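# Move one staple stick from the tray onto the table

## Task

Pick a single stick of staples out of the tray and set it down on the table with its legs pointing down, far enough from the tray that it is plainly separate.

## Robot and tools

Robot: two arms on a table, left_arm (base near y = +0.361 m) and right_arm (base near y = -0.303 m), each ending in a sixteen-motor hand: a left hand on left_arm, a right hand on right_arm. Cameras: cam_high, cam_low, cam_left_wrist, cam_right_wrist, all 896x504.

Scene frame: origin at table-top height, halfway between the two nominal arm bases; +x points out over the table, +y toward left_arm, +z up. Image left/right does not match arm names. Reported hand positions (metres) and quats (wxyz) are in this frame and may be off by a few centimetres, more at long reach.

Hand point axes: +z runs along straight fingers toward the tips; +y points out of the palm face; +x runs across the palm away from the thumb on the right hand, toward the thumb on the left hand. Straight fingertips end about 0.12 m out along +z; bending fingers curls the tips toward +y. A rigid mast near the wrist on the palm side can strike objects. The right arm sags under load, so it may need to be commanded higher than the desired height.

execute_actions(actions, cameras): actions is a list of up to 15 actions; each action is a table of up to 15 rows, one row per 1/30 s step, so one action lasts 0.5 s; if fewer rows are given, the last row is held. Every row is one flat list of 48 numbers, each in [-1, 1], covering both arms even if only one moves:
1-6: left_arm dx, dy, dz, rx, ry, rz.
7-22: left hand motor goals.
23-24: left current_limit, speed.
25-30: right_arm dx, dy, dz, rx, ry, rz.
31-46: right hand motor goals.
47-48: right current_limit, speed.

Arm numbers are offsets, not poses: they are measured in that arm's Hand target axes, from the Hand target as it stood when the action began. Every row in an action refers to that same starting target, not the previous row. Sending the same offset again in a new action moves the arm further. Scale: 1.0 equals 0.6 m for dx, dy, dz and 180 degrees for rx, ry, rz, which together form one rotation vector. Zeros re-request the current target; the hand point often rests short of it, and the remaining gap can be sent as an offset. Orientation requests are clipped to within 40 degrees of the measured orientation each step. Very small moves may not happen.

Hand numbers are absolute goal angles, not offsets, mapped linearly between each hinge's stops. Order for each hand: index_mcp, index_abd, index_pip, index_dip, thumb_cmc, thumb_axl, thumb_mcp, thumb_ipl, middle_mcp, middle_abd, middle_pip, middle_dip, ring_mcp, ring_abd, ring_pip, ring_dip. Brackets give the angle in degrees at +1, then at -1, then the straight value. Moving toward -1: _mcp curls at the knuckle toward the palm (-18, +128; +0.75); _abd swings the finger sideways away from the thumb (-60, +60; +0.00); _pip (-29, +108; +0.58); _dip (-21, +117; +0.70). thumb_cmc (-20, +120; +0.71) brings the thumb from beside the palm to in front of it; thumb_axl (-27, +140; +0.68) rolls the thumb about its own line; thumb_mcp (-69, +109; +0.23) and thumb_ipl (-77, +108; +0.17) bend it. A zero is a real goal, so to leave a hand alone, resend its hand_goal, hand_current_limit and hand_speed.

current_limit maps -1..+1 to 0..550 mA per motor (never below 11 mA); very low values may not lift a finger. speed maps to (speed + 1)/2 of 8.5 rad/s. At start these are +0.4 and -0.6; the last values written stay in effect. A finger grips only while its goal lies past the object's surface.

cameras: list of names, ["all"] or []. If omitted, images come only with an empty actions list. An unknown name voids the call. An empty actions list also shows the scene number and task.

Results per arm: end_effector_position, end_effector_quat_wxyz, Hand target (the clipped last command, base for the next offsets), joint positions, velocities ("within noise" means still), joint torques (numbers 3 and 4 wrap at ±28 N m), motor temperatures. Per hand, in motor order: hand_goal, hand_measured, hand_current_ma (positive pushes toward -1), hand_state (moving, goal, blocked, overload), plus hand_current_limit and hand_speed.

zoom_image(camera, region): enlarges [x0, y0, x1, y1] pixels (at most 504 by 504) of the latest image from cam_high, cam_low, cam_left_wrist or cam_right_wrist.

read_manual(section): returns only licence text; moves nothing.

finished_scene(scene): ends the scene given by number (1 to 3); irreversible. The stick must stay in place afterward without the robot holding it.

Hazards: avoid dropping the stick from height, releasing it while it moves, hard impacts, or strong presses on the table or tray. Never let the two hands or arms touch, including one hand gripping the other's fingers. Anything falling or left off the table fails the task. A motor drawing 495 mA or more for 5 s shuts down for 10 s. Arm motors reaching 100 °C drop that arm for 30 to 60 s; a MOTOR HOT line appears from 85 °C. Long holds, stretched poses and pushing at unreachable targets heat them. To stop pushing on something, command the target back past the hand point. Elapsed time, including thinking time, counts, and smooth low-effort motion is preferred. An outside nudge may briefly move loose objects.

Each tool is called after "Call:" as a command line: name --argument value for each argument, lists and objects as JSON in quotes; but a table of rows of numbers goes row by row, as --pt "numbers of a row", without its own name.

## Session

Call:
execute_actions --actions '[]'

Call:
zoom_image --camera "cam_high" --region '[340, 140, 560, 300]'

Scene clock: 0.00 s.
left_arm: end_effector_position=(+0.4832, +0.0507, +0.3746) hand_goal=(+0.754, +0.000, +0.576, +0.696, +0.714, +0.678, +0.226, +0.168, +0.754, +0.000, +0.576, +0.696, +0.754, +0.000, +0.576, +0.696) hand_measured=(+0.754, +0.000, +0.576, +0.696, +0.714, +0.678, +0.226, +0.168, +0.754, +0.000, +0.576, +0.696, +0.754, +0.000, +0.576, +0.696) hand_current_ma=(+0, +0, +0, +0, +0, +0, +0, +0, +0, +0, +0, +0, +0, +0, +0, +0) hand_state=(goal, goal, goal, goal, goal, goal, goal, goal, goal, goal, goal, goal, goal, overload, goal, goal) hand_current_limit=0.40 hand_speed=-0.60 end_effector_quat_wxyz=(+0.221, +0.332, +0.916, +0.038) | right_arm: end_effector_position=(+0.4415, -0.2843, +0.3184) hand_goal=(+0.754, +0.000, +0.576, +0.696, +0.714, +0.678, +0.226, +0.168, +0.754, +0.000, +0.576, +0.696, +0.754, +0.000, +0.576, +0.696) hand_measured=(+0.754, +0.000, +0.576, +0.696, +0.714, +0.678, +0.226, +0.168, +0.754, +0.000, +0.576, +0.696, +0.754, +0.000, +0.576, +0.696) hand_current_ma=(+0, +0, +0, +0, +0, +0, +0, +0, +0, +0, +0, +0, +0, +0, +0, +0) hand_state=(goal, goal, goal, goal, goal, goal, goal, goal, goal, goal, goal, goal, goal, goal, goal, goal) hand_current_limit=0.40 hand_speed=-0.60 end_effector_quat_wxyz=(-0.289, +0.720, +0.492, +0.396)
Joint positions: left_arm=[-0.799 1.746 1.88 -1.313 -0.233 -1.564] | right_arm=[-0.247 1.285 1.145 -1.228 -1.011 0.269]
Joint velocities: within noise
Joint torques (N m): no reading
Motor temperatures (°C): left_arm=[24 27 34 22 25 24] | right_arm=[28 30 39 22 22 25]
Heat: left arm: hottest elbow 34 °C; right arm: hottest elbow 39 °C.
Hand target: left_arm +0.4865, +0.0478, +0.3929; +0.240, +0.328, +0.913, +0.030 | right_arm +0.4473, -0.2856, +0.3297; -0.281, +0.716, +0.497, +0.403

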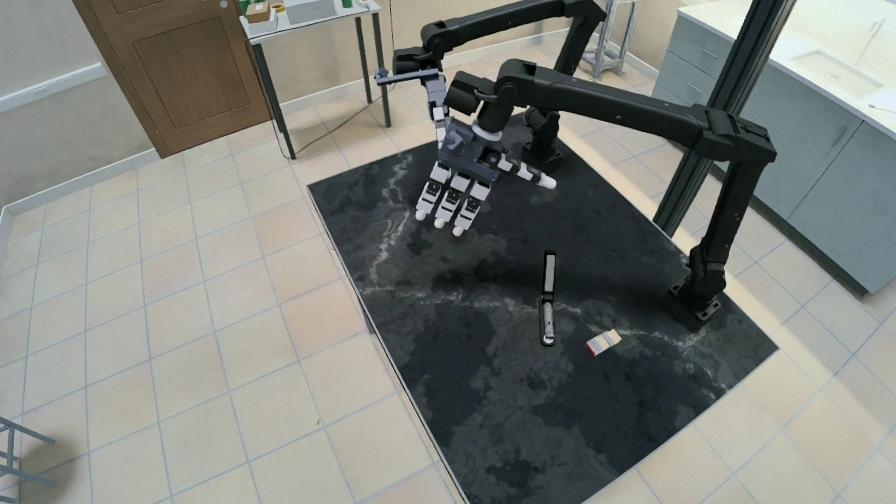

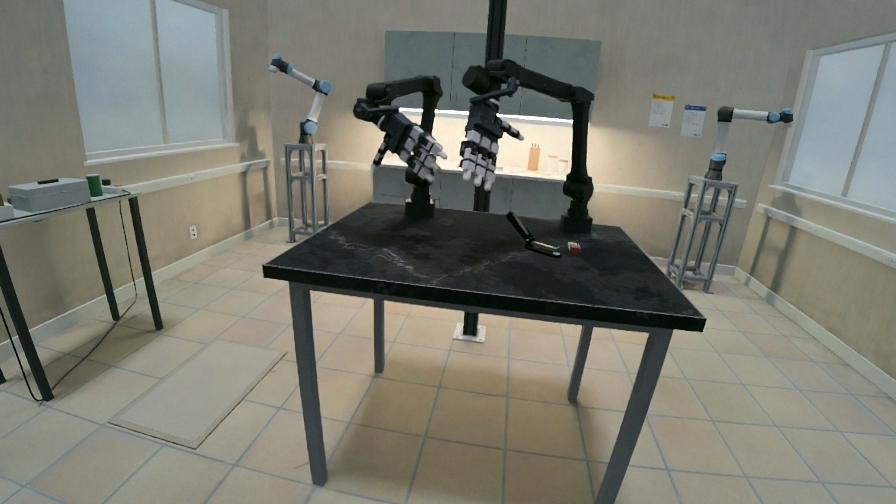

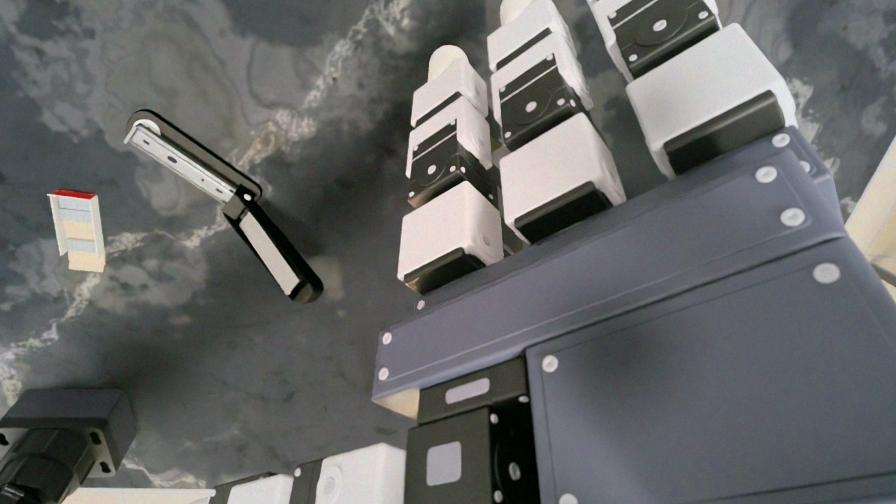

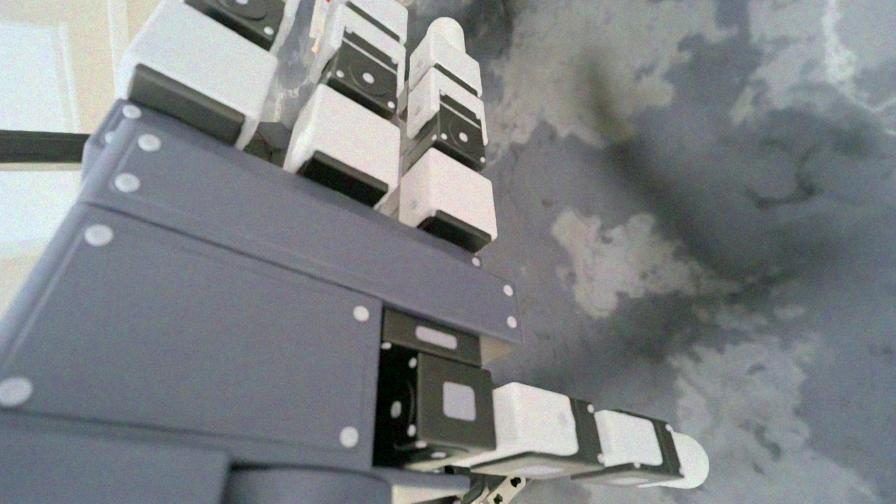

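Scaled by 2.291 from the camera's 896x504 image, which has a finer 1280x720 frame.

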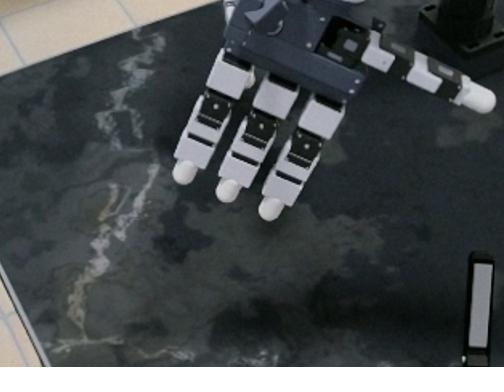

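Call:
zoom_image --camera "cam_high" --region '[560, 310, 660, 370]'

Call:
zoom_image --camera "cam_left_wrist" --region '[20, 90, 340, 310]'

Scaled by 5.040 from the camera's 896x504 image, which has a finer 1280x720 frame.

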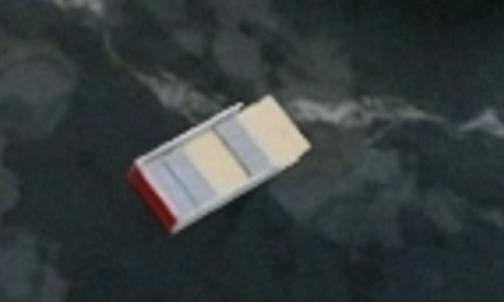

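Scaled by 1.575 from the camera's 896x504 image, which has a finer 1280x720 frame.

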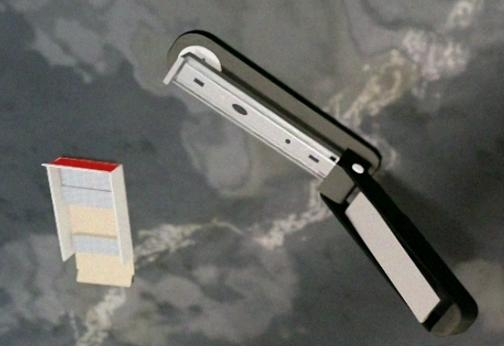

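Call:
execute_actions --actions '[[[0.0561,-0.0104,-0.0121,0.02545,-0.00469,0.0995,1.0,-0.055,0.98,-0.15,0.714,0.678,0.226,0.168,1.0,0.055,0.98,-0.15,-0.479,0,0.576,0.696,0.4,-0.6,0,0,0,0,0,0,0.754,0,0.576,0.696,0.714,0.678,0.226,0.168,0.754,0,0.576,0.696,0.754,0,0.576,0.696,0.4,-0.6]],[[0.0498,-0.028,-0.0114,0.02545,-0.00469,0.0995,1.0,-0.055,0.98,-0.15,0.714,0.678,0.226,0.168,1.0,0.055,0.98,-0.15,-0.479,0,0.576,0.696,0.4,-0.6,0,0,0,0,0,0,0.754,0,0.576,0.696,0.714,0.678,0.226,0.168,0.754,0,0.576,0.696,0.754,0,0.576,0.696,0.4,-0.6]],[[0.0385,-0.0428,-0.0092,0.02545,-0.00469,0.0995,1.0,-0.055,0.98,-0.15,0.714,0.678,0.226,0.168,1.0,0.055,0.98,-0.15,-0.479,0,0.576,0.696,0.4,-0.6,0,0,0,0,0,0,0.754,0,0.576,0.696,0.714,0.678,0.226,0.168,0.754,0,0.576,0.696,0.754,0,0.576,0.696,0.4,-0.6]],[[0.0233,-0.0531,-0.0058,0.02545,-0.00469,0.0995,1.0,-0.055,0.98,-0.15,0.714,0.678,0.226,0.168,1.0,0.055,0.98,-0.15,-0.479,0,0.576,0.696,0.4,-0.6,0,0,0,0,0,0,0.754,0,0.576,0.696,0.714,0.678,0.226,0.168,0.754,0,0.576,0.696,0.754,0,0.576,0.696,0.4,-0.6]]]'

Scene clock: 97.07 s.
left_arm: end_effector_position=(+0.3684, +0.1073, +0.3540) hand_goal=(+1.000, -0.054, +0.980, -0.150, +0.714, +0.678, +0.226, +0.168, +1.000, +0.056, +0.980, -0.150, -0.478, +0.000, +0.576, +0.696) hand_measured=(+0.994, -0.052, +0.976, -0.146, +0.714, +0.678, +0.224, +0.168, +0.994, +0.054, +0.976, -0.148, -0.458, +0.000, +0.576, +0.696) hand_current_ma=(-2, +0, -1, +1, +0, +0, -1, +0, -2, +0, -1, +1, +16, +0, +0, +0) hand_state=(goal, goal, goal, goal, goal, goal, goal, goal, goal, goal, goal, goal, goal, overload, goal, goal) hand_current_limit=0.40 hand_speed=-0.60 end_effector_quat_wxyz=(+0.151, +0.830, +0.537, +0.019) | right_arm: end_effector_position=(+0.4415, -0.2843, +0.3184) hand_goal=(+0.754, +0.000, +0.576, +0.696, +0.714, +0.678, +0.226, +0.168, +0.754, +0.000, +0.576, +0.696, +0.754, +0.000, +0.576, +0.696) hand_measured=(+0.754, +0.000, +0.576, +0.696, +0.714, +0.678, +0.226, +0.168, +0.754, +0.000, +0.576, +0.696, +0.754, +0.000, +0.576, +0.696) hand_current_ma=(+0, +0, +0, +0, +0, +0, +0, +0, +0, +0, +0, +0, +0, +0, +0, +0) hand_state=(goal, goal, goal, goal, goal, goal, goal, goal, goal, goal, goal, goal, goal, goal, goal, goal) hand_current_limit=0.40 hand_speed=-0.60 end_effector_quat_wxyz=(-0.289, +0.720, +0.492, +0.396)
Joint positions: left_arm=[-0.667 1.212 1.249 -1.314 0.08 -0.193] | right_arm=[-0.247 1.285 1.145 -1.228 -1.011 0.269]
Joint torques (N m): left_arm=[2.26 -10.75 10.29 0.58 0.07 0.17] | right_arm=[-0.15 -9.41 9.78 0.8 -1.11 -0.14]
Motor temperatures (°C): left_arm=[24 32 45 23 25 24] | right_arm=[28 32 59 22 26 25]
Heat: left arm: hottest elbow 45 °C; right arm: hottest elbow 59 °C.
Hand target: left_arm +0.3685, +0.1140, +0.3572; +0.150, +0.831, +0.536, +0.019 | right_arm +0.4473, -0.2856, +0.3297; -0.281, +0.716, +0.497, +0.403
Off the commanded pose: left_arm 0.007 m, 0 deg | right_arm 0.013 m, 1 deg.

Call:
execute_actions --actions '[[[0.0057,-0.058,-0.0015,0.02545,-0.00469,0.0995,1.0,-0.055,0.98,-0.15,0.714,0.678,0.226,0.168,1.0,0.055,0.98,-0.15,-0.479,0,0.576,0.696,0.4,-0.6,0,0,0,0,0,0,0.754,0,0.576,0.696,0.714,0.678,0.226,0.168,0.754,0,0.576,0.696,0.754,0,0.576,0.696,0.4,-0.6]],[[-0.0124,-0.0569,0.0032,0.02545,-0.00469,0.0995,1.0,-0.055,0.98,-0.15,0.714,0.678,0.226,0.168,1.0,0.055,0.98,-0.15,-0.479,0,0.576,0.696,0.4,-0.6,0,0,0,0,0,0,0.754,0,0.576,0.696,0.714,0.678,0.226,0.168,0.754,0,0.576,0.696,0.754,0,0.576,0.696,0.4,-0.6]],[[-0.0291,-0.0499,0.0078,0.02545,-0.00469,0.0995,1.0,-0.055,0.98,-0.15,0.714,0.678,0.226,0.168,1.0,0.055,0.98,-0.15,-0.479,0,0.576,0.696,0.4,-0.6,0,0,0,0,0,0,0.754,0,0.576,0.696,0.714,0.678,0.226,0.168,0.754,0,0.576,0.696,0.754,0,0.576,0.696,0.4,-0.6]],[[-0.0428,-0.0378,0.0118,0.02545,-0.00469,0.0995,1.0,-0.055,0.98,-0.15,0.714,0.678,0.226,0.168,1.0,0.055,0.98,-0.15,-0.479,0,0.576,0.696,0.4,-0.6,0,0,0,0,0,0,0.754,0,0.576,0.696,0.714,0.678,0.226,0.168,0.754,0,0.576,0.696,0.754,0,0.576,0.696,0.4,-0.6]]]' --cameras '["cam_high","cam_low","cam_left_wrist"]'

Call:
zoom_image --camera "cam_left_wrist" --region '[300, 0, 620, 200]'

Scene clock: 105.33 s.
left_arm: end_effector_position=(+0.2529, +0.1749, +0.3200) hand_goal=(+1.000, -0.054, +0.980, -0.150, +0.714, +0.678, +0.226, +0.168, +1.000, +0.056, +0.980, -0.150, -0.478, +0.000, +0.576, +0.696) hand_measured=(+0.994, -0.052, +0.976, -0.146, +0.714, +0.678, +0.224, +0.168, +0.994, +0.054, +0.976, -0.148, -0.458, +0.000, +0.576, +0.696) hand_current_ma=(-2, +0, -1, +1, +0, +0, -1, +0, -2, +0, -1, +0, +16, +0, +0, +0) hand_state=(goal, goal, goal, goal, goal, goal, goal, goal, goal, goal, goal, goal, goal, overload, goal, goal) hand_current_limit=0.40 hand_speed=-0.60 end_effector_quat_wxyz=(-0.001, +0.998, -0.056, +0.003) | right_arm: end_effector_position=(+0.4415, -0.2843, +0.3184) hand_goal=(+0.754, +0.000, +0.576, +0.696, +0.714, +0.678, +0.226, +0.168, +0.754, +0.000, +0.576, +0.696, +0.754, +0.000, +0.576, +0.696) hand_measured=(+0.754, +0.000, +0.576, +0.696, +0.714, +0.678, +0.226, +0.168, +0.754, +0.000, +0.576, +0.696, +0.754, +0.000, +0.576, +0.696) hand_current_ma=(+0, +0, +0, +0, +0, +0, +0, +0, +0, +0, +0, +0, +0, +0, +0, +0) hand_state=(goal, goal, goal, goal, goal, goal, goal, goal, goal, goal, goal, goal, goal, goal, goal, goal) hand_current_limit=0.40 hand_speed=-0.60 end_effector_quat_wxyz=(-0.289, +0.720, +0.492, +0.396)
Joint positions: left_arm=[-0.401 1.117 1.169 -1.618 -0.003 1.347] | right_arm=[-0.247 1.285 1.145 -1.228 -1.011 0.269]
Joint torques (N m): left_arm=[2.14 -7.77 9.5 -0.05 0.11 0.14] | right_arm=[-0.15 -9.41 9.8 0.81 -1.11 -0.14]
Motor temperatures (°C): left_arm=[24 32 45 23 25 24] | right_arm=[28 32 59 22 26 25]
Heat: left arm: hottest elbow 45 °C; right arm: hottest elbow 59 °C.
Hand target: left_arm +0.2504, +0.1800, +0.3213; +0.000, +0.998, -0.057, +0.000 | right_arm +0.4473, -0.2856, +0.3297; -0.281, +0.716, +0.497, +0.403
Off the commanded pose: left_arm 0.006 m, 0 deg | right_arm 0.013 m, 1 deg.
Images, in order (width x height): cam_high 896x504, cam_low 896x504, cam_left_wrist 896x504.

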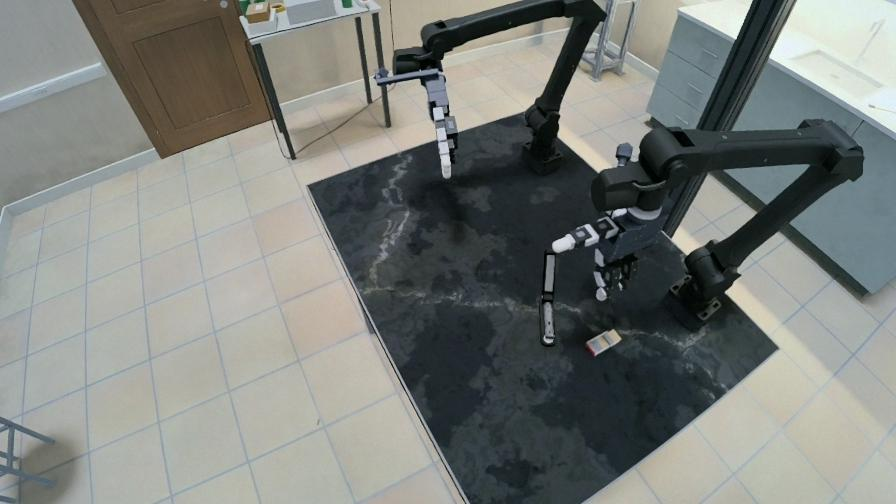

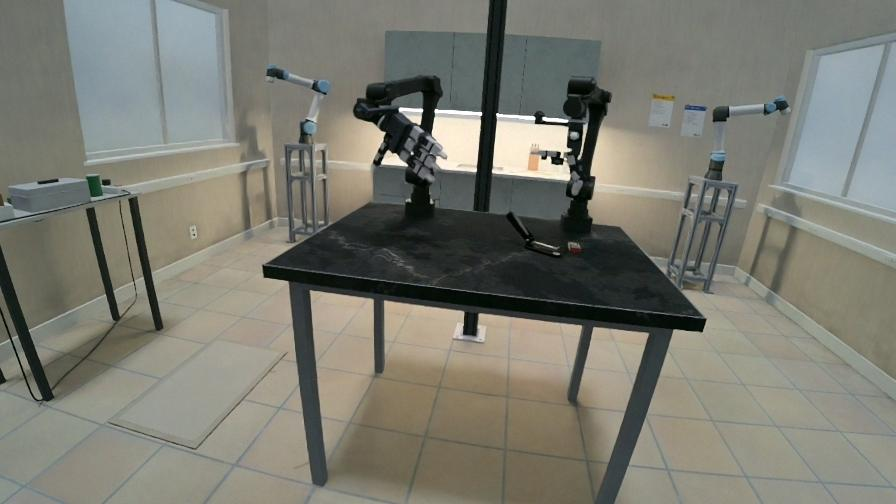

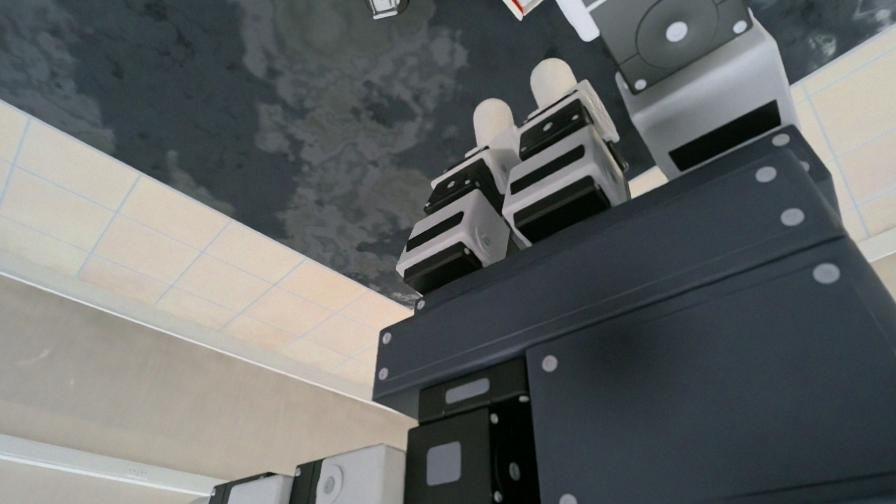

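Scaled by 1.575 from the camera's 896x504 image, which has a finer 1280x720 frame.

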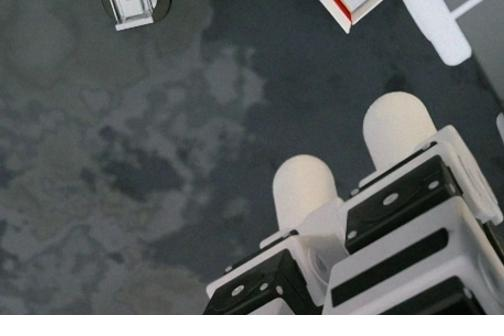

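Call:
execute_actions --actions '[[[-0.00925,-0.0122,0.0505,0,0,0,1.0,-0.055,0.98,-0.15,0.714,0.678,0.226,0.168,1.0,0.055,0.98,-0.15,-0.479,0,-0.7,0,0.4,-0.6,0,0,0,0,0,0,0.754,0,0.576,0.696,0.714,0.678,0.226,0.168,0.754,0,0.576,0.696,0.754,0,0.576,0.696,0.4,-0.6]],[[-0.00925,-0.0122,0.0505,0,0,0,1.0,-0.055,0.98,-0.15,0.714,0.678,0.226,0.168,1.0,0.055,0.98,-0.15,-0.479,0,-0.7,0,0.4,-0.6,0,0,0,0,0,0,0.754,0,0.576,0.696,0.714,0.678,0.226,0.168,0.754,0,0.576,0.696,0.754,0,0.576,0.696,0.4,-0.6]],[[-0.00925,-0.0122,0.0505,0,0,0,1.0,-0.055,0.98,-0.15,0.714,0.678,0.226,0.168,1.0,0.055,0.98,-0.15,-0.479,0,-0.7,0,0.4,-0.6,0,0,0,0,0,0,0.754,0,0.576,0.696,0.714,0.678,0.226,0.168,0.754,0,0.576,0.696,0.754,0,0.576,0.696,0.4,-0.6]],[[-0.00925,-0.0122,0.0505,0,0,0,1.0,-0.055,0.98,-0.15,0.714,0.678,0.226,0.168,1.0,0.055,0.98,-0.15,-0.479,0,-0.7,0,0.4,-0.6,0,0,0,0,0,0,0.754,0,0.576,0.696,0.714,0.678,0.226,0.168,0.754,0,0.576,0.696,0.754,0,0.576,0.696,0.4,-0.6]]]' --cameras '["cam_high","cam_low","cam_left_wrist"]'

Call:
zoom_image --camera "cam_left_wrist" --region '[440, 0, 720, 180]'

Call:
zoom_image --camera "cam_high" --region '[540, 260, 660, 370]'

Scene clock: 129.73 s.
left_arm: end_effector_position=(+0.2286, +0.2088, +0.1984) hand_goal=(+1.000, -0.054, +0.980, -0.150, +0.714, +0.678, +0.226, +0.168, +1.000, +0.056, +0.980, -0.150, -0.478, +0.000, -0.700, +0.000) hand_measured=(+0.994, -0.052, +0.976, -0.146, +0.714, +0.678, +0.224, +0.168, +0.994, +0.054, +0.976, -0.148, -0.462, +0.000, -0.698, +0.002) hand_current_ma=(-2, +0, -1, +1, +0, +0, -1, +0, -2, +0, -1, +0, +12, +0, +1, +0) hand_state=(goal, goal, goal, goal, goal, goal, goal, goal, goal, goal, goal, goal, goal, overload, goal, goal) hand_current_limit=0.40 hand_speed=-0.60 end_effector_quat_wxyz=(-0.003, +0.998, -0.057, -0.009) | right_arm: end_effector_position=(+0.4415, -0.2843, +0.3184) hand_goal=(+0.754, +0.000, +0.576, +0.696, +0.714, +0.678, +0.226, +0.168, +0.754, +0.000, +0.576, +0.696, +0.754, +0.000, +0.576, +0.696) hand_measured=(+0.754, +0.000, +0.576, +0.696, +0.714, +0.678, +0.226, +0.168, +0.754, +0.000, +0.576, +0.696, +0.754, +0.000, +0.576, +0.696) hand_current_ma=(+0, +0, +0, +0, +0, +0, +0, +0, +0, +0, +0, +0, +0, +0, +0, +0) hand_state=(goal, goal, goal, goal, goal, goal, goal, goal, goal, goal, goal, goal, goal, goal, goal, goal) hand_current_limit=0.40 hand_speed=-0.60 end_effector_quat_wxyz=(-0.289, +0.720, +0.492, +0.396)
Joint positions: left_arm=[-0.311 1.076 0.821 -1.335 -0.003 1.439] | right_arm=[-0.247 1.285 1.145 -1.228 -1.011 0.269]
Joint torques (N m): left_arm=[2.49 -6.89 8.96 0.8 0.11 0.13] | right_arm=[-0.15 -9.41 9.8 0.79 -1.11 -0.14]
Motor temperatures (°C): left_arm=[24 30 45 22 25 24] | right_arm=[28 33 61 22 27 25]
Heat: left arm: hottest elbow 45 °C; right arm: hottest elbow 61 °C.
Hand target: left_arm +0.2315, +0.2117, +0.2001; +0.000, +0.998, -0.057, -0.001 | right_arm +0.4473, -0.2856, +0.3297; -0.281, +0.716, +0.497, +0.403
Off the commanded pose: left_arm 0.004 m, 1 deg | right_arm 0.013 m, 1 deg.
Images, in order (width x height): cam_high 896x504, cam_low 896x504, cam_left_wrist 896x504.

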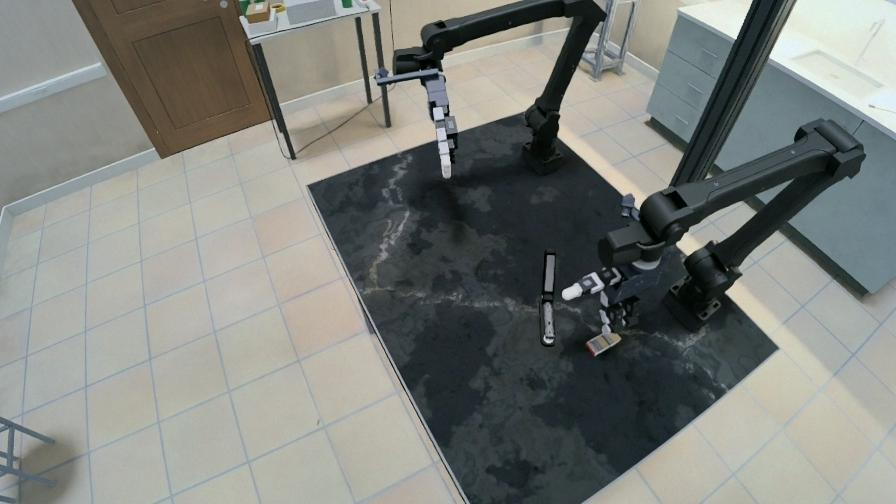

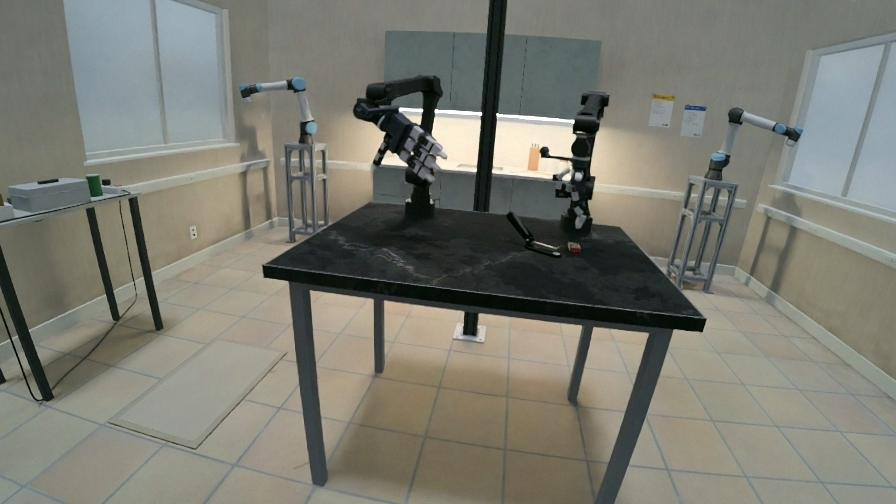

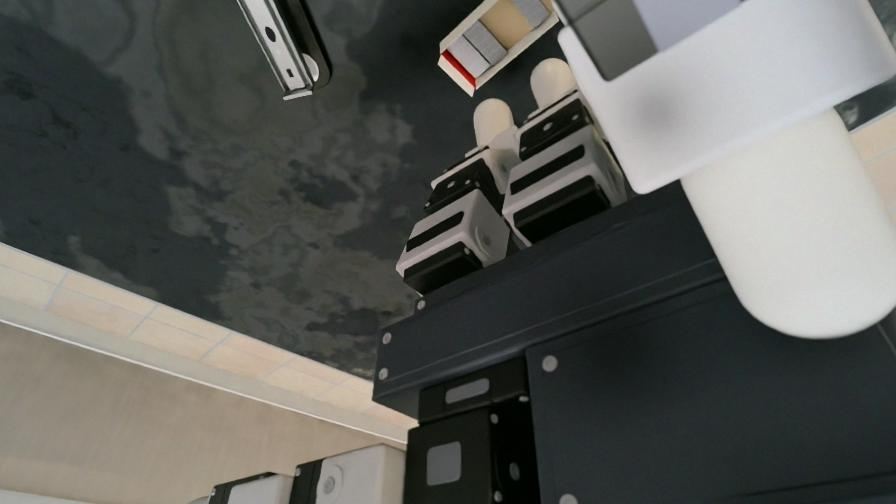

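Scaled by 1.800 from the camera's 896x504 image, which has a finer 1280x720 frame.

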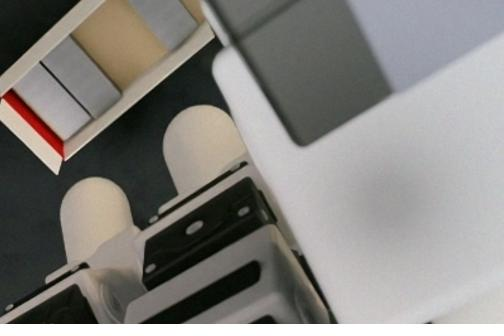

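Scaled by 4.200 from the camera's 896x504 image, which has a finer 1280x720 frame.

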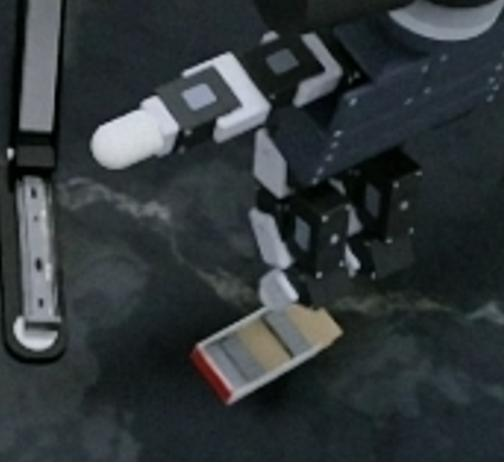

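Call:
execute_actions --actions '[[[0,0,0.0375,0,0,0,1.0,-0.055,0.98,-0.15,0.714,0.678,0.226,0.168,1.0,0.055,0.98,-0.15,-0.479,0,-0.7,0,0.4,-0.6,0,0,0,0,0,0,0.754,0,0.576,0.696,0.714,0.678,0.226,0.168,0.754,0,0.576,0.696,0.754,0,0.576,0.696,0.4,-0.6]],[[0,0,0.0375,0,0,0,1.0,-0.055,0.98,-0.15,0.714,0.678,0.226,0.168,1.0,0.055,0.98,-0.15,-0.479,0,-0.7,0,0.4,-0.6,0,0,0,0,0,0,0.754,0,0.576,0.696,0.714,0.678,0.226,0.168,0.754,0,0.576,0.696,0.754,0,0.576,0.696,0.4,-0.6]]]' --cameras '["cam_high","cam_low","cam_left_wrist"]'

Call:
zoom_image --camera "cam_left_wrist" --region '[440, 0, 720, 180]'

Call:
zoom_image --camera "cam_high" --region '[560, 290, 660, 370]'

Call:
zoom_image --camera "cam_low" --region '[530, 200, 630, 270]'

Scene clock: 145.33 s.
left_arm: end_effector_position=(+0.2287, +0.2089, +0.1582) hand_goal=(+1.000, -0.054, +0.980, -0.150, +0.714, +0.678, +0.226, +0.168, +1.000, +0.056, +0.980, -0.150, -0.478, +0.000, -0.700, +0.000) hand_measured=(+0.994, -0.052, +0.976, -0.146, +0.714, +0.678, +0.224, +0.168, +0.994, +0.054, +0.976, -0.148, -0.462, +0.000, -0.698, +0.002) hand_current_ma=(-2, +0, -1, +1, +0, +0, -1, +0, -2, +0, -1, +0, +12, +0, +1, +0) hand_state=(goal, goal, goal, goal, goal, goal, goal, goal, goal, goal, goal, goal, goal, overload, goal, goal) hand_current_limit=0.40 hand_speed=-0.60 end_effector_quat_wxyz=(-0.002, +0.998, -0.057, -0.001) | right_arm: end_effector_position=(+0.4415, -0.2843, +0.3184) hand_goal=(+0.754, +0.000, +0.576, +0.696, +0.714, +0.678, +0.226, +0.168, +0.754, +0.000, +0.576, +0.696, +0.754, +0.000, +0.576, +0.696) hand_measured=(+0.754, +0.000, +0.576, +0.696, +0.714, +0.678, +0.226, +0.168, +0.754, +0.000, +0.576, +0.696, +0.754, +0.000, +0.576, +0.696) hand_current_ma=(+0, +0, +0, +0, +0, +0, +0, +0, +0, +0, +0, +0, +0, +0, +0, +0) hand_state=(goal, goal, goal, goal, goal, goal, goal, goal, goal, goal, goal, goal, goal, goal, goal, goal) hand_current_limit=0.40 hand_speed=-0.60 end_effector_quat_wxyz=(-0.289, +0.720, +0.492, +0.396)
Joint positions: left_arm=[-0.31 1.104 0.728 -1.197 -0.003 1.44] | right_arm=[-0.247 1.285 1.145 -1.228 -1.011 0.269]
Joint torques (N m): left_arm=[2.43 -5.07 8.47 0.83 0.12 0.18] | right_arm=[-0.15 -9.47 9.8 0.79 -1.11 -0.14]
Motor temperatures (°C): left_arm=[24 29 44 22 25 24] | right_arm=[28 33 61 22 27 25]
Heat: left arm: hottest elbow 44 °C; right arm: hottest elbow 61 °C.
Hand target: left_arm +0.2315, +0.2117, +0.1551; +0.000, +0.998, -0.057, +0.000 | right_arm +0.4473, -0.2856, +0.3297; -0.281, +0.716, +0.497, +0.403
Off the commanded pose: left_arm 0.005 m, 0 deg | right_arm 0.013 m, 1 deg.
Images, in order (width x height): cam_high 896x504, cam_low 896x504, cam_left_wrist 896x504.

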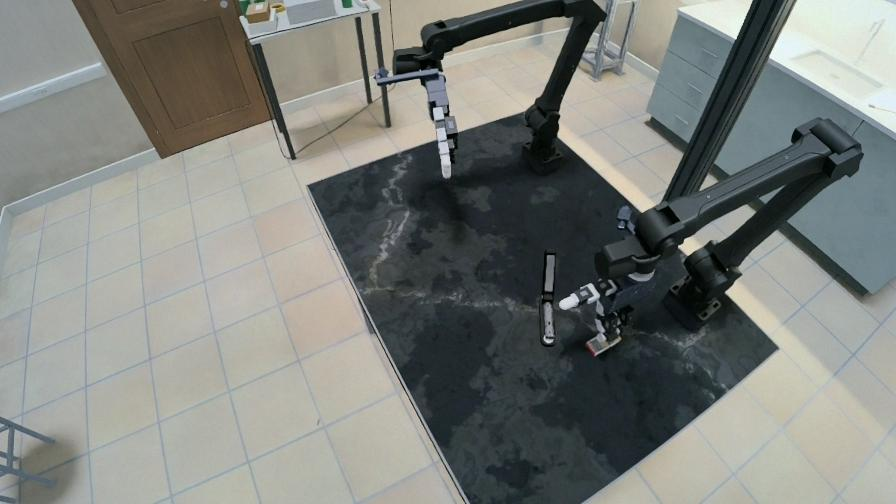

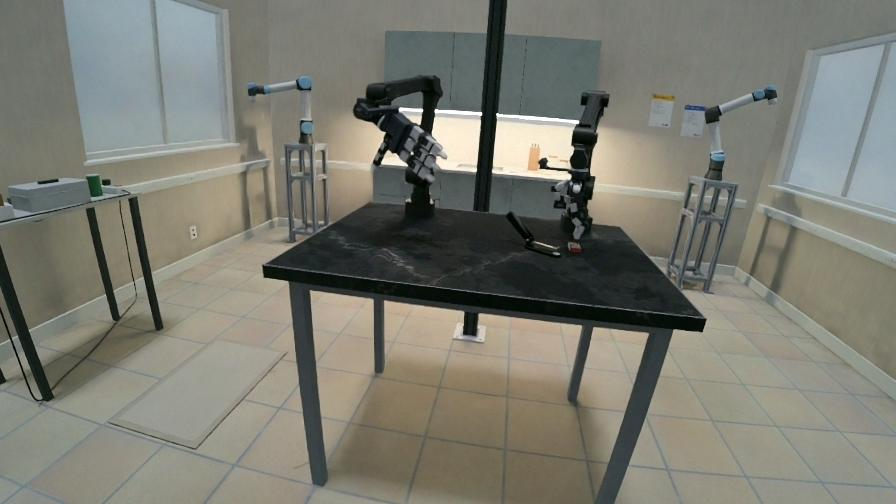

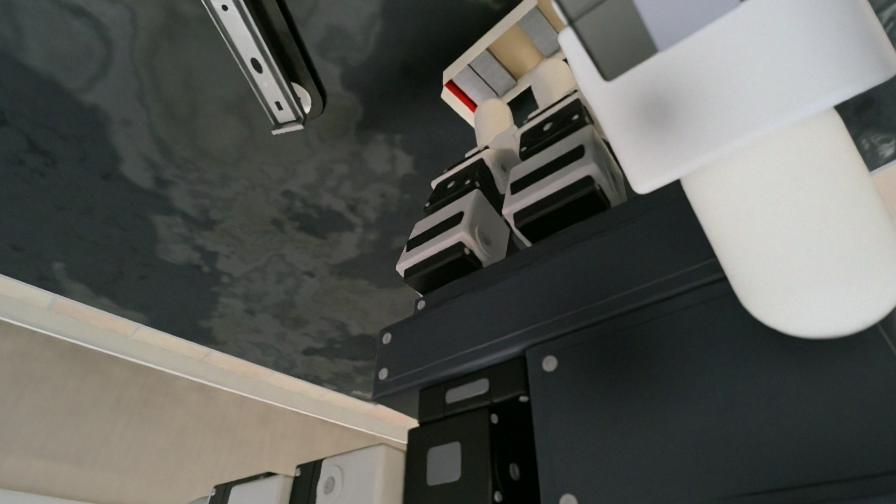

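Scaled by 1.800 from the camera's 896x504 image, which has a finer 1280x720 frame.

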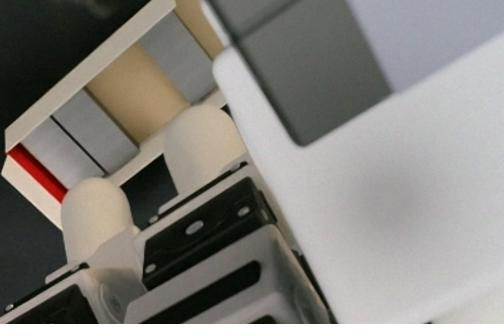

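Scaled by 5.040 from the camera's 896x504 image, which has a finer 1280x720 frame.

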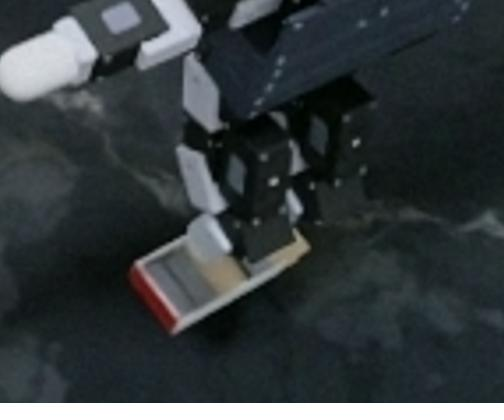

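Scaled by 5.040 from the camera's 896x504 image, which has a finer 1280x720 frame.

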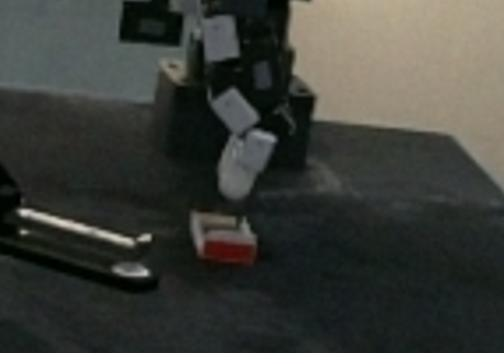

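Call:
execute_actions --actions '[[[-0.0035,0.002,0.027,0,0,0,1.0,-0.055,0.96,-0.125,0.714,0.678,0.226,0.168,1.0,0.055,0.98,-0.15,-0.479,0,-0.7,0,0.4,-0.6,0,0,0,0,0,0,0.754,0,0.576,0.696,0.714,0.678,0.226,0.168,0.754,0,0.576,0.696,0.754,0,0.576,0.696,0.4,-0.6]]]' --cameras '["cam_high","cam_low","cam_left_wrist"]'

Call:
zoom_image --camera "cam_left_wrist" --region '[440, 0, 720, 180]'

Call:
zoom_image --camera "cam_high" --region '[560, 290, 660, 370]'

Call:
zoom_image --camera "cam_low" --region '[550, 220, 600, 260]'

Scene clock: 159.37 s.
left_arm: end_effector_position=(+0.2275, +0.2092, +0.1427) hand_goal=(+1.000, -0.054, +0.960, -0.124, +0.714, +0.678, +0.226, +0.168, +1.000, +0.056, +0.980, -0.150, -0.478, +0.000, -0.700, +0.000) hand_measured=(+0.994, -0.052, +0.962, -0.126, +0.714, +0.678, +0.224, +0.168, +0.994, +0.054, +0.976, -0.148, -0.462, +0.000, -0.698, +0.002) hand_current_ma=(-2, +0, +0, -1, +0, +0, -1, +0, -2, +0, -1, +0, +12, +0, +1, +0) hand_state=(goal, goal, goal, goal, goal, goal, goal, goal, goal, goal, goal, goal, goal, overload, goal, goal) hand_current_limit=0.40 hand_speed=-0.60 end_effector_quat_wxyz=(-0.002, +0.998, -0.057, +0.000) | right_arm: end_effector_position=(+0.4415, -0.2843, +0.3184) hand_goal=(+0.754, +0.000, +0.576, +0.696, +0.714, +0.678, +0.226, +0.168, +0.754, +0.000, +0.576, +0.696, +0.754, +0.000, +0.576, +0.696) hand_measured=(+0.754, +0.000, +0.576, +0.696, +0.714, +0.678, +0.226, +0.168, +0.754, +0.000, +0.576, +0.696, +0.754, +0.000, +0.576, +0.696) hand_current_ma=(+0, +0, +0, +0, +0, +0, +0, +0, +0, +0, +0, +0, +0, +0, +0, +0) hand_state=(goal, goal, goal, goal, goal, goal, goal, goal, goal, goal, goal, goal, goal, goal, goal, goal) hand_current_limit=0.40 hand_speed=-0.60 end_effector_quat_wxyz=(-0.289, +0.720, +0.492, +0.396)
Joint positions: left_arm=[-0.31 1.119 0.694 -1.147 -0.003 1.44] | right_arm=[-0.247 1.285 1.145 -1.228 -1.011 0.269]
Joint torques (N m): left_arm=[1.9 -5.19 8.23 0.94 0.13 0.1] | right_arm=[-0.15 -9.47 9.81 0.79 -1.11 -0.14]
Motor temperatures (°C): left_arm=[24 29 42 22 25 24] | right_arm=[28 33 62 22 27 25]
Heat: left arm: hottest elbow 42 °C; right arm: hottest elbow 62 °C.
Hand target: left_arm +0.2291, +0.2108, +0.1388; +0.000, +0.998, -0.057, -0.001 | right_arm +0.4473, -0.2856, +0.3297; -0.281, +0.716, +0.497, +0.403
Off the commanded pose: left_arm 0.004 m, 0 deg | right_arm 0.013 m, 1 deg.
Images, in order (width x height): cam_high 896x504, cam_low 896x504, cam_left_wrist 896x504.

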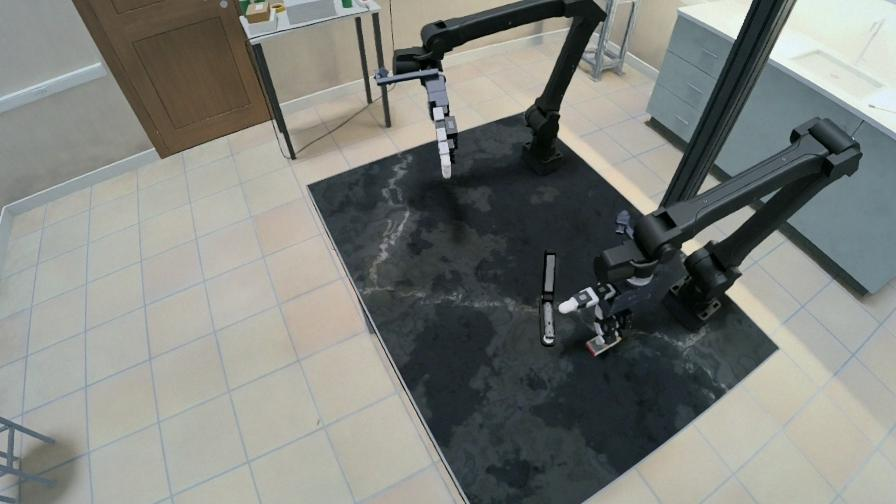

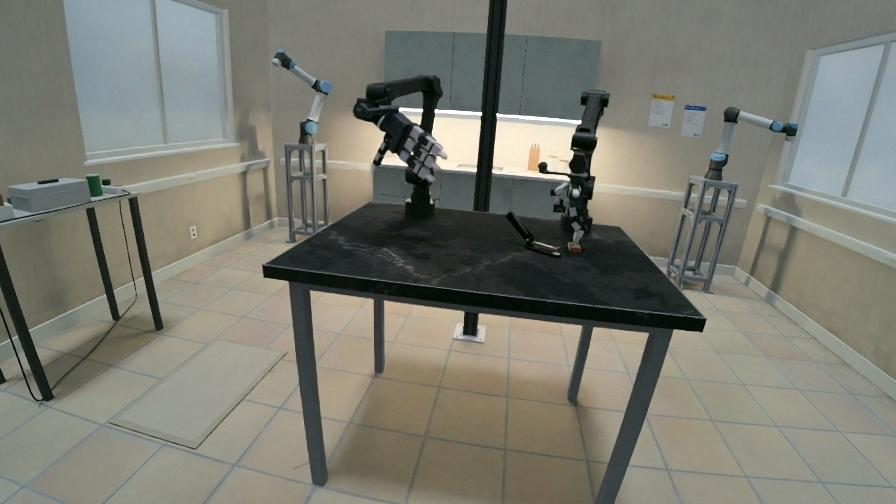

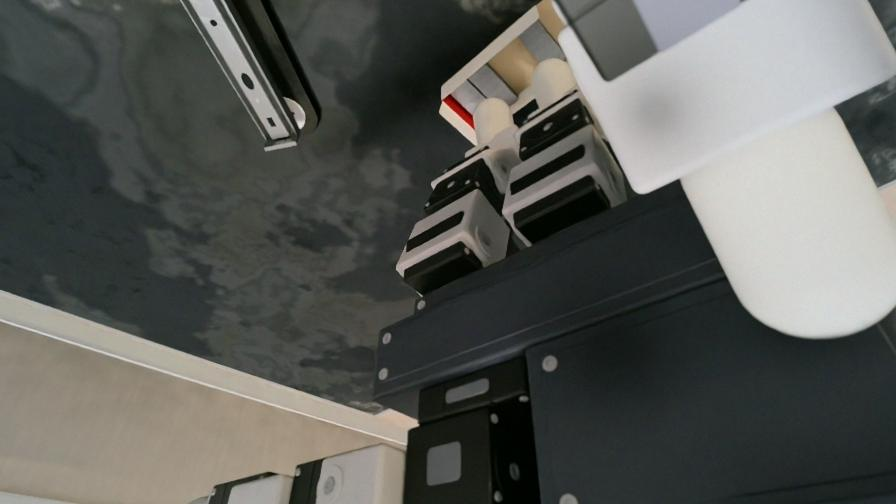

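Scaled by 1.800 from the camera's 896x504 image, which has a finer 1280x720 frame.

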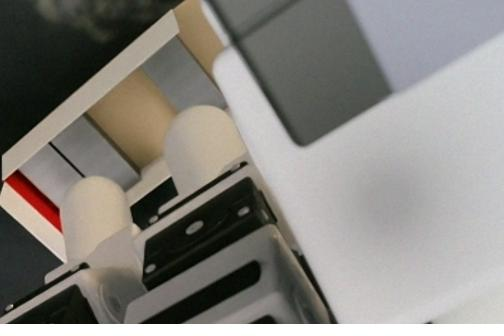

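Scaled by 5.040 from the camera's 896x504 image, which has a finer 1280x720 frame.

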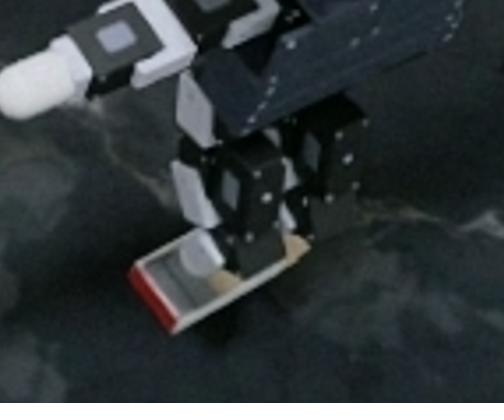

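Scaled by 10.080 from the camera's 896x504 image, which has a finer 1280x720 frame.

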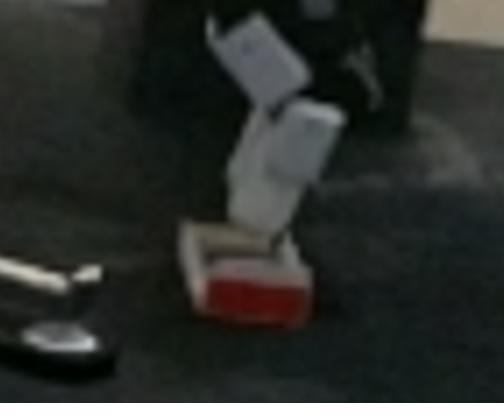

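Call:
execute_actions --actions '[[[-0.004,0.009,0.0,0,0,0,1.0,-0.055,0.96,-0.125,0.714,0.678,0.226,0.168,1.0,0.055,0.98,-0.15,-0.479,0,-0.7,0,0.4,-0.6,0,0,0,0,0,0,0.754,0,0.576,0.696,0.714,0.678,0.226,0.168,0.754,0,0.576,0.696,0.754,0,0.576,0.696,0.4,-0.6]]]'

Scene clock: 173.37 s.
left_arm: end_effector_position=(+0.2276, +0.2092, +0.1427) hand_goal=(+1.000, -0.054, +0.960, -0.124, +0.714, +0.678, +0.226, +0.168, +1.000, +0.056, +0.980, -0.150, -0.478, +0.000, -0.700, +0.000) hand_measured=(+0.994, -0.052, +0.962, -0.126, +0.714, +0.678, +0.224, +0.168, +0.994, +0.054, +0.976, -0.148, -0.462, +0.000, -0.698, +0.002) hand_current_ma=(-2, +0, +0, -1, +0, +0, -1, +0, -2, +0, -1, +0, +12, +0, +1, +0) hand_state=(goal, goal, goal, goal, goal, goal, goal, goal, goal, goal, goal, goal, goal, overload, goal, goal) hand_current_limit=0.40 hand_speed=-0.60 end_effector_quat_wxyz=(-0.001, +0.998, -0.057, +0.000) | right_arm: end_effector_position=(+0.4415, -0.2843, +0.3184) hand_goal=(+0.754, +0.000, +0.576, +0.696, +0.714, +0.678, +0.226, +0.168, +0.754, +0.000, +0.576, +0.696, +0.754, +0.000, +0.576, +0.696) hand_measured=(+0.754, +0.000, +0.576, +0.696, +0.714, +0.678, +0.226, +0.168, +0.754, +0.000, +0.576, +0.696, +0.754, +0.000, +0.576, +0.696) hand_current_ma=(+0, +0, +0, +0, +0, +0, +0, +0, +0, +0, +0, +0, +0, +0, +0, +0) hand_state=(goal, goal, goal, goal, goal, goal, goal, goal, goal, goal, goal, goal, goal, goal, goal, goal) hand_current_limit=0.40 hand_speed=-0.60 end_effector_quat_wxyz=(-0.289, +0.720, +0.492, +0.396)
Joint positions: left_arm=[-0.31 1.119 0.694 -1.146 -0.003 1.44] | right_arm=[-0.247 1.285 1.145 -1.228 -1.011 0.269]
Joint torques (N m): left_arm=[0.62 -5.71 7.97 0.8 0.14 -0.11] | right_arm=[-0.09 -9.41 9.8 0.79 -1.11 -0.14]
Motor temperatures (°C): left_arm=[24 28 42 22 25 24] | right_arm=[28 33 62 22 27 25]
Heat: left arm: hottest elbow 42 °C; right arm: hottest elbow 62 °C.
Hand target: left_arm +0.2262, +0.2057, +0.1388; +0.000, +0.998, -0.057, -0.001 | right_arm +0.4473, -0.2856, +0.3297; -0.281, +0.716, +0.497, +0.403
Off the commanded pose: left_arm 0.005 m, 0 deg | right_arm 0.013 m, 1 deg.

Call:
execute_actions --actions '[[[-0.002,0.006,0.0,0,0,0,1.0,-0.055,0.96,-0.125,0.714,0.678,0.226,0.168,1.0,0.055,0.98,-0.15,-0.479,0,-0.7,0,0.4,-0.6,0,0,0,0,0,0,0.754,0,0.576,0.696,0.714,0.678,0.226,0.168,0.754,0,0.576,0.696,0.754,0,0.576,0.696,0.4,-0.6]]]'

Scene clock: 177.80 s.
left_arm: end_effector_position=(+0.2269, +0.2062, +0.1427) hand_goal=(+1.000, -0.054, +0.960, -0.124, +0.714, +0.678, +0.226, +0.168, +1.000, +0.056, +0.980, -0.150, -0.478, +0.000, -0.700, +0.000) hand_measured=(+0.994, -0.052, +0.962, -0.126, +0.714, +0.678, +0.224, +0.168, +0.994, +0.054, +0.976, -0.148, -0.462, +0.000, -0.698, +0.002) hand_current_ma=(-2, +0, +0, -1, +0, +0, -1, +0, -2, +0, -1, +0, +12, +0, +1, +0) hand_state=(goal, goal, goal, goal, goal, goal, goal, goal, goal, goal, goal, goal, goal, overload, goal, goal) hand_current_limit=0.40 hand_speed=-0.60 end_effector_quat_wxyz=(-0.001, +0.998, -0.057, +0.000) | right_arm: end_effector_position=(+0.4415, -0.2843, +0.3184) hand_goal=(+0.754, +0.000, +0.576, +0.696, +0.714, +0.678, +0.226, +0.168, +0.754, +0.000, +0.576, +0.696, +0.754, +0.000, +0.576, +0.696) hand_measured=(+0.754, +0.000, +0.576, +0.696, +0.714, +0.678, +0.226, +0.168, +0.754, +0.000, +0.576, +0.696, +0.754, +0.000, +0.576, +0.696) hand_current_ma=(+0, +0, +0, +0, +0, +0, +0, +0, +0, +0, +0, +0, +0, +0, +0, +0) hand_state=(goal, goal, goal, goal, goal, goal, goal, goal, goal, goal, goal, goal, goal, goal, goal, goal) hand_current_limit=0.40 hand_speed=-0.60 end_effector_quat_wxyz=(-0.289, +0.720, +0.492, +0.396)
Joint positions: left_arm=[-0.322 1.119 0.694 -1.146 -0.003 1.428] | right_arm=[-0.247 1.285 1.145 -1.228 -1.011 0.269]
Joint torques (N m): left_arm=[0.26 -6.07 7.9 0.84 0.13 -0.09] | right_arm=[-0.21 -9.41 9.8 0.79 -1.11 -0.14]
Motor temperatures (°C): left_arm=[24 28 42 22 25 24] | right_arm=[28 33 62 22 27 25]
Heat: left arm: hottest elbow 42 °C; right arm: hottest elbow 62 °C.
Hand target: left_arm +0.2246, +0.2023, +0.1388; +0.000, +0.998, -0.057, -0.001 | right_arm +0.4473, -0.2856, +0.3297; -0.281, +0.716, +0.497, +0.403
Off the commanded pose: left_arm 0.006 m, 0 deg | right_arm 0.013 m, 1 deg.


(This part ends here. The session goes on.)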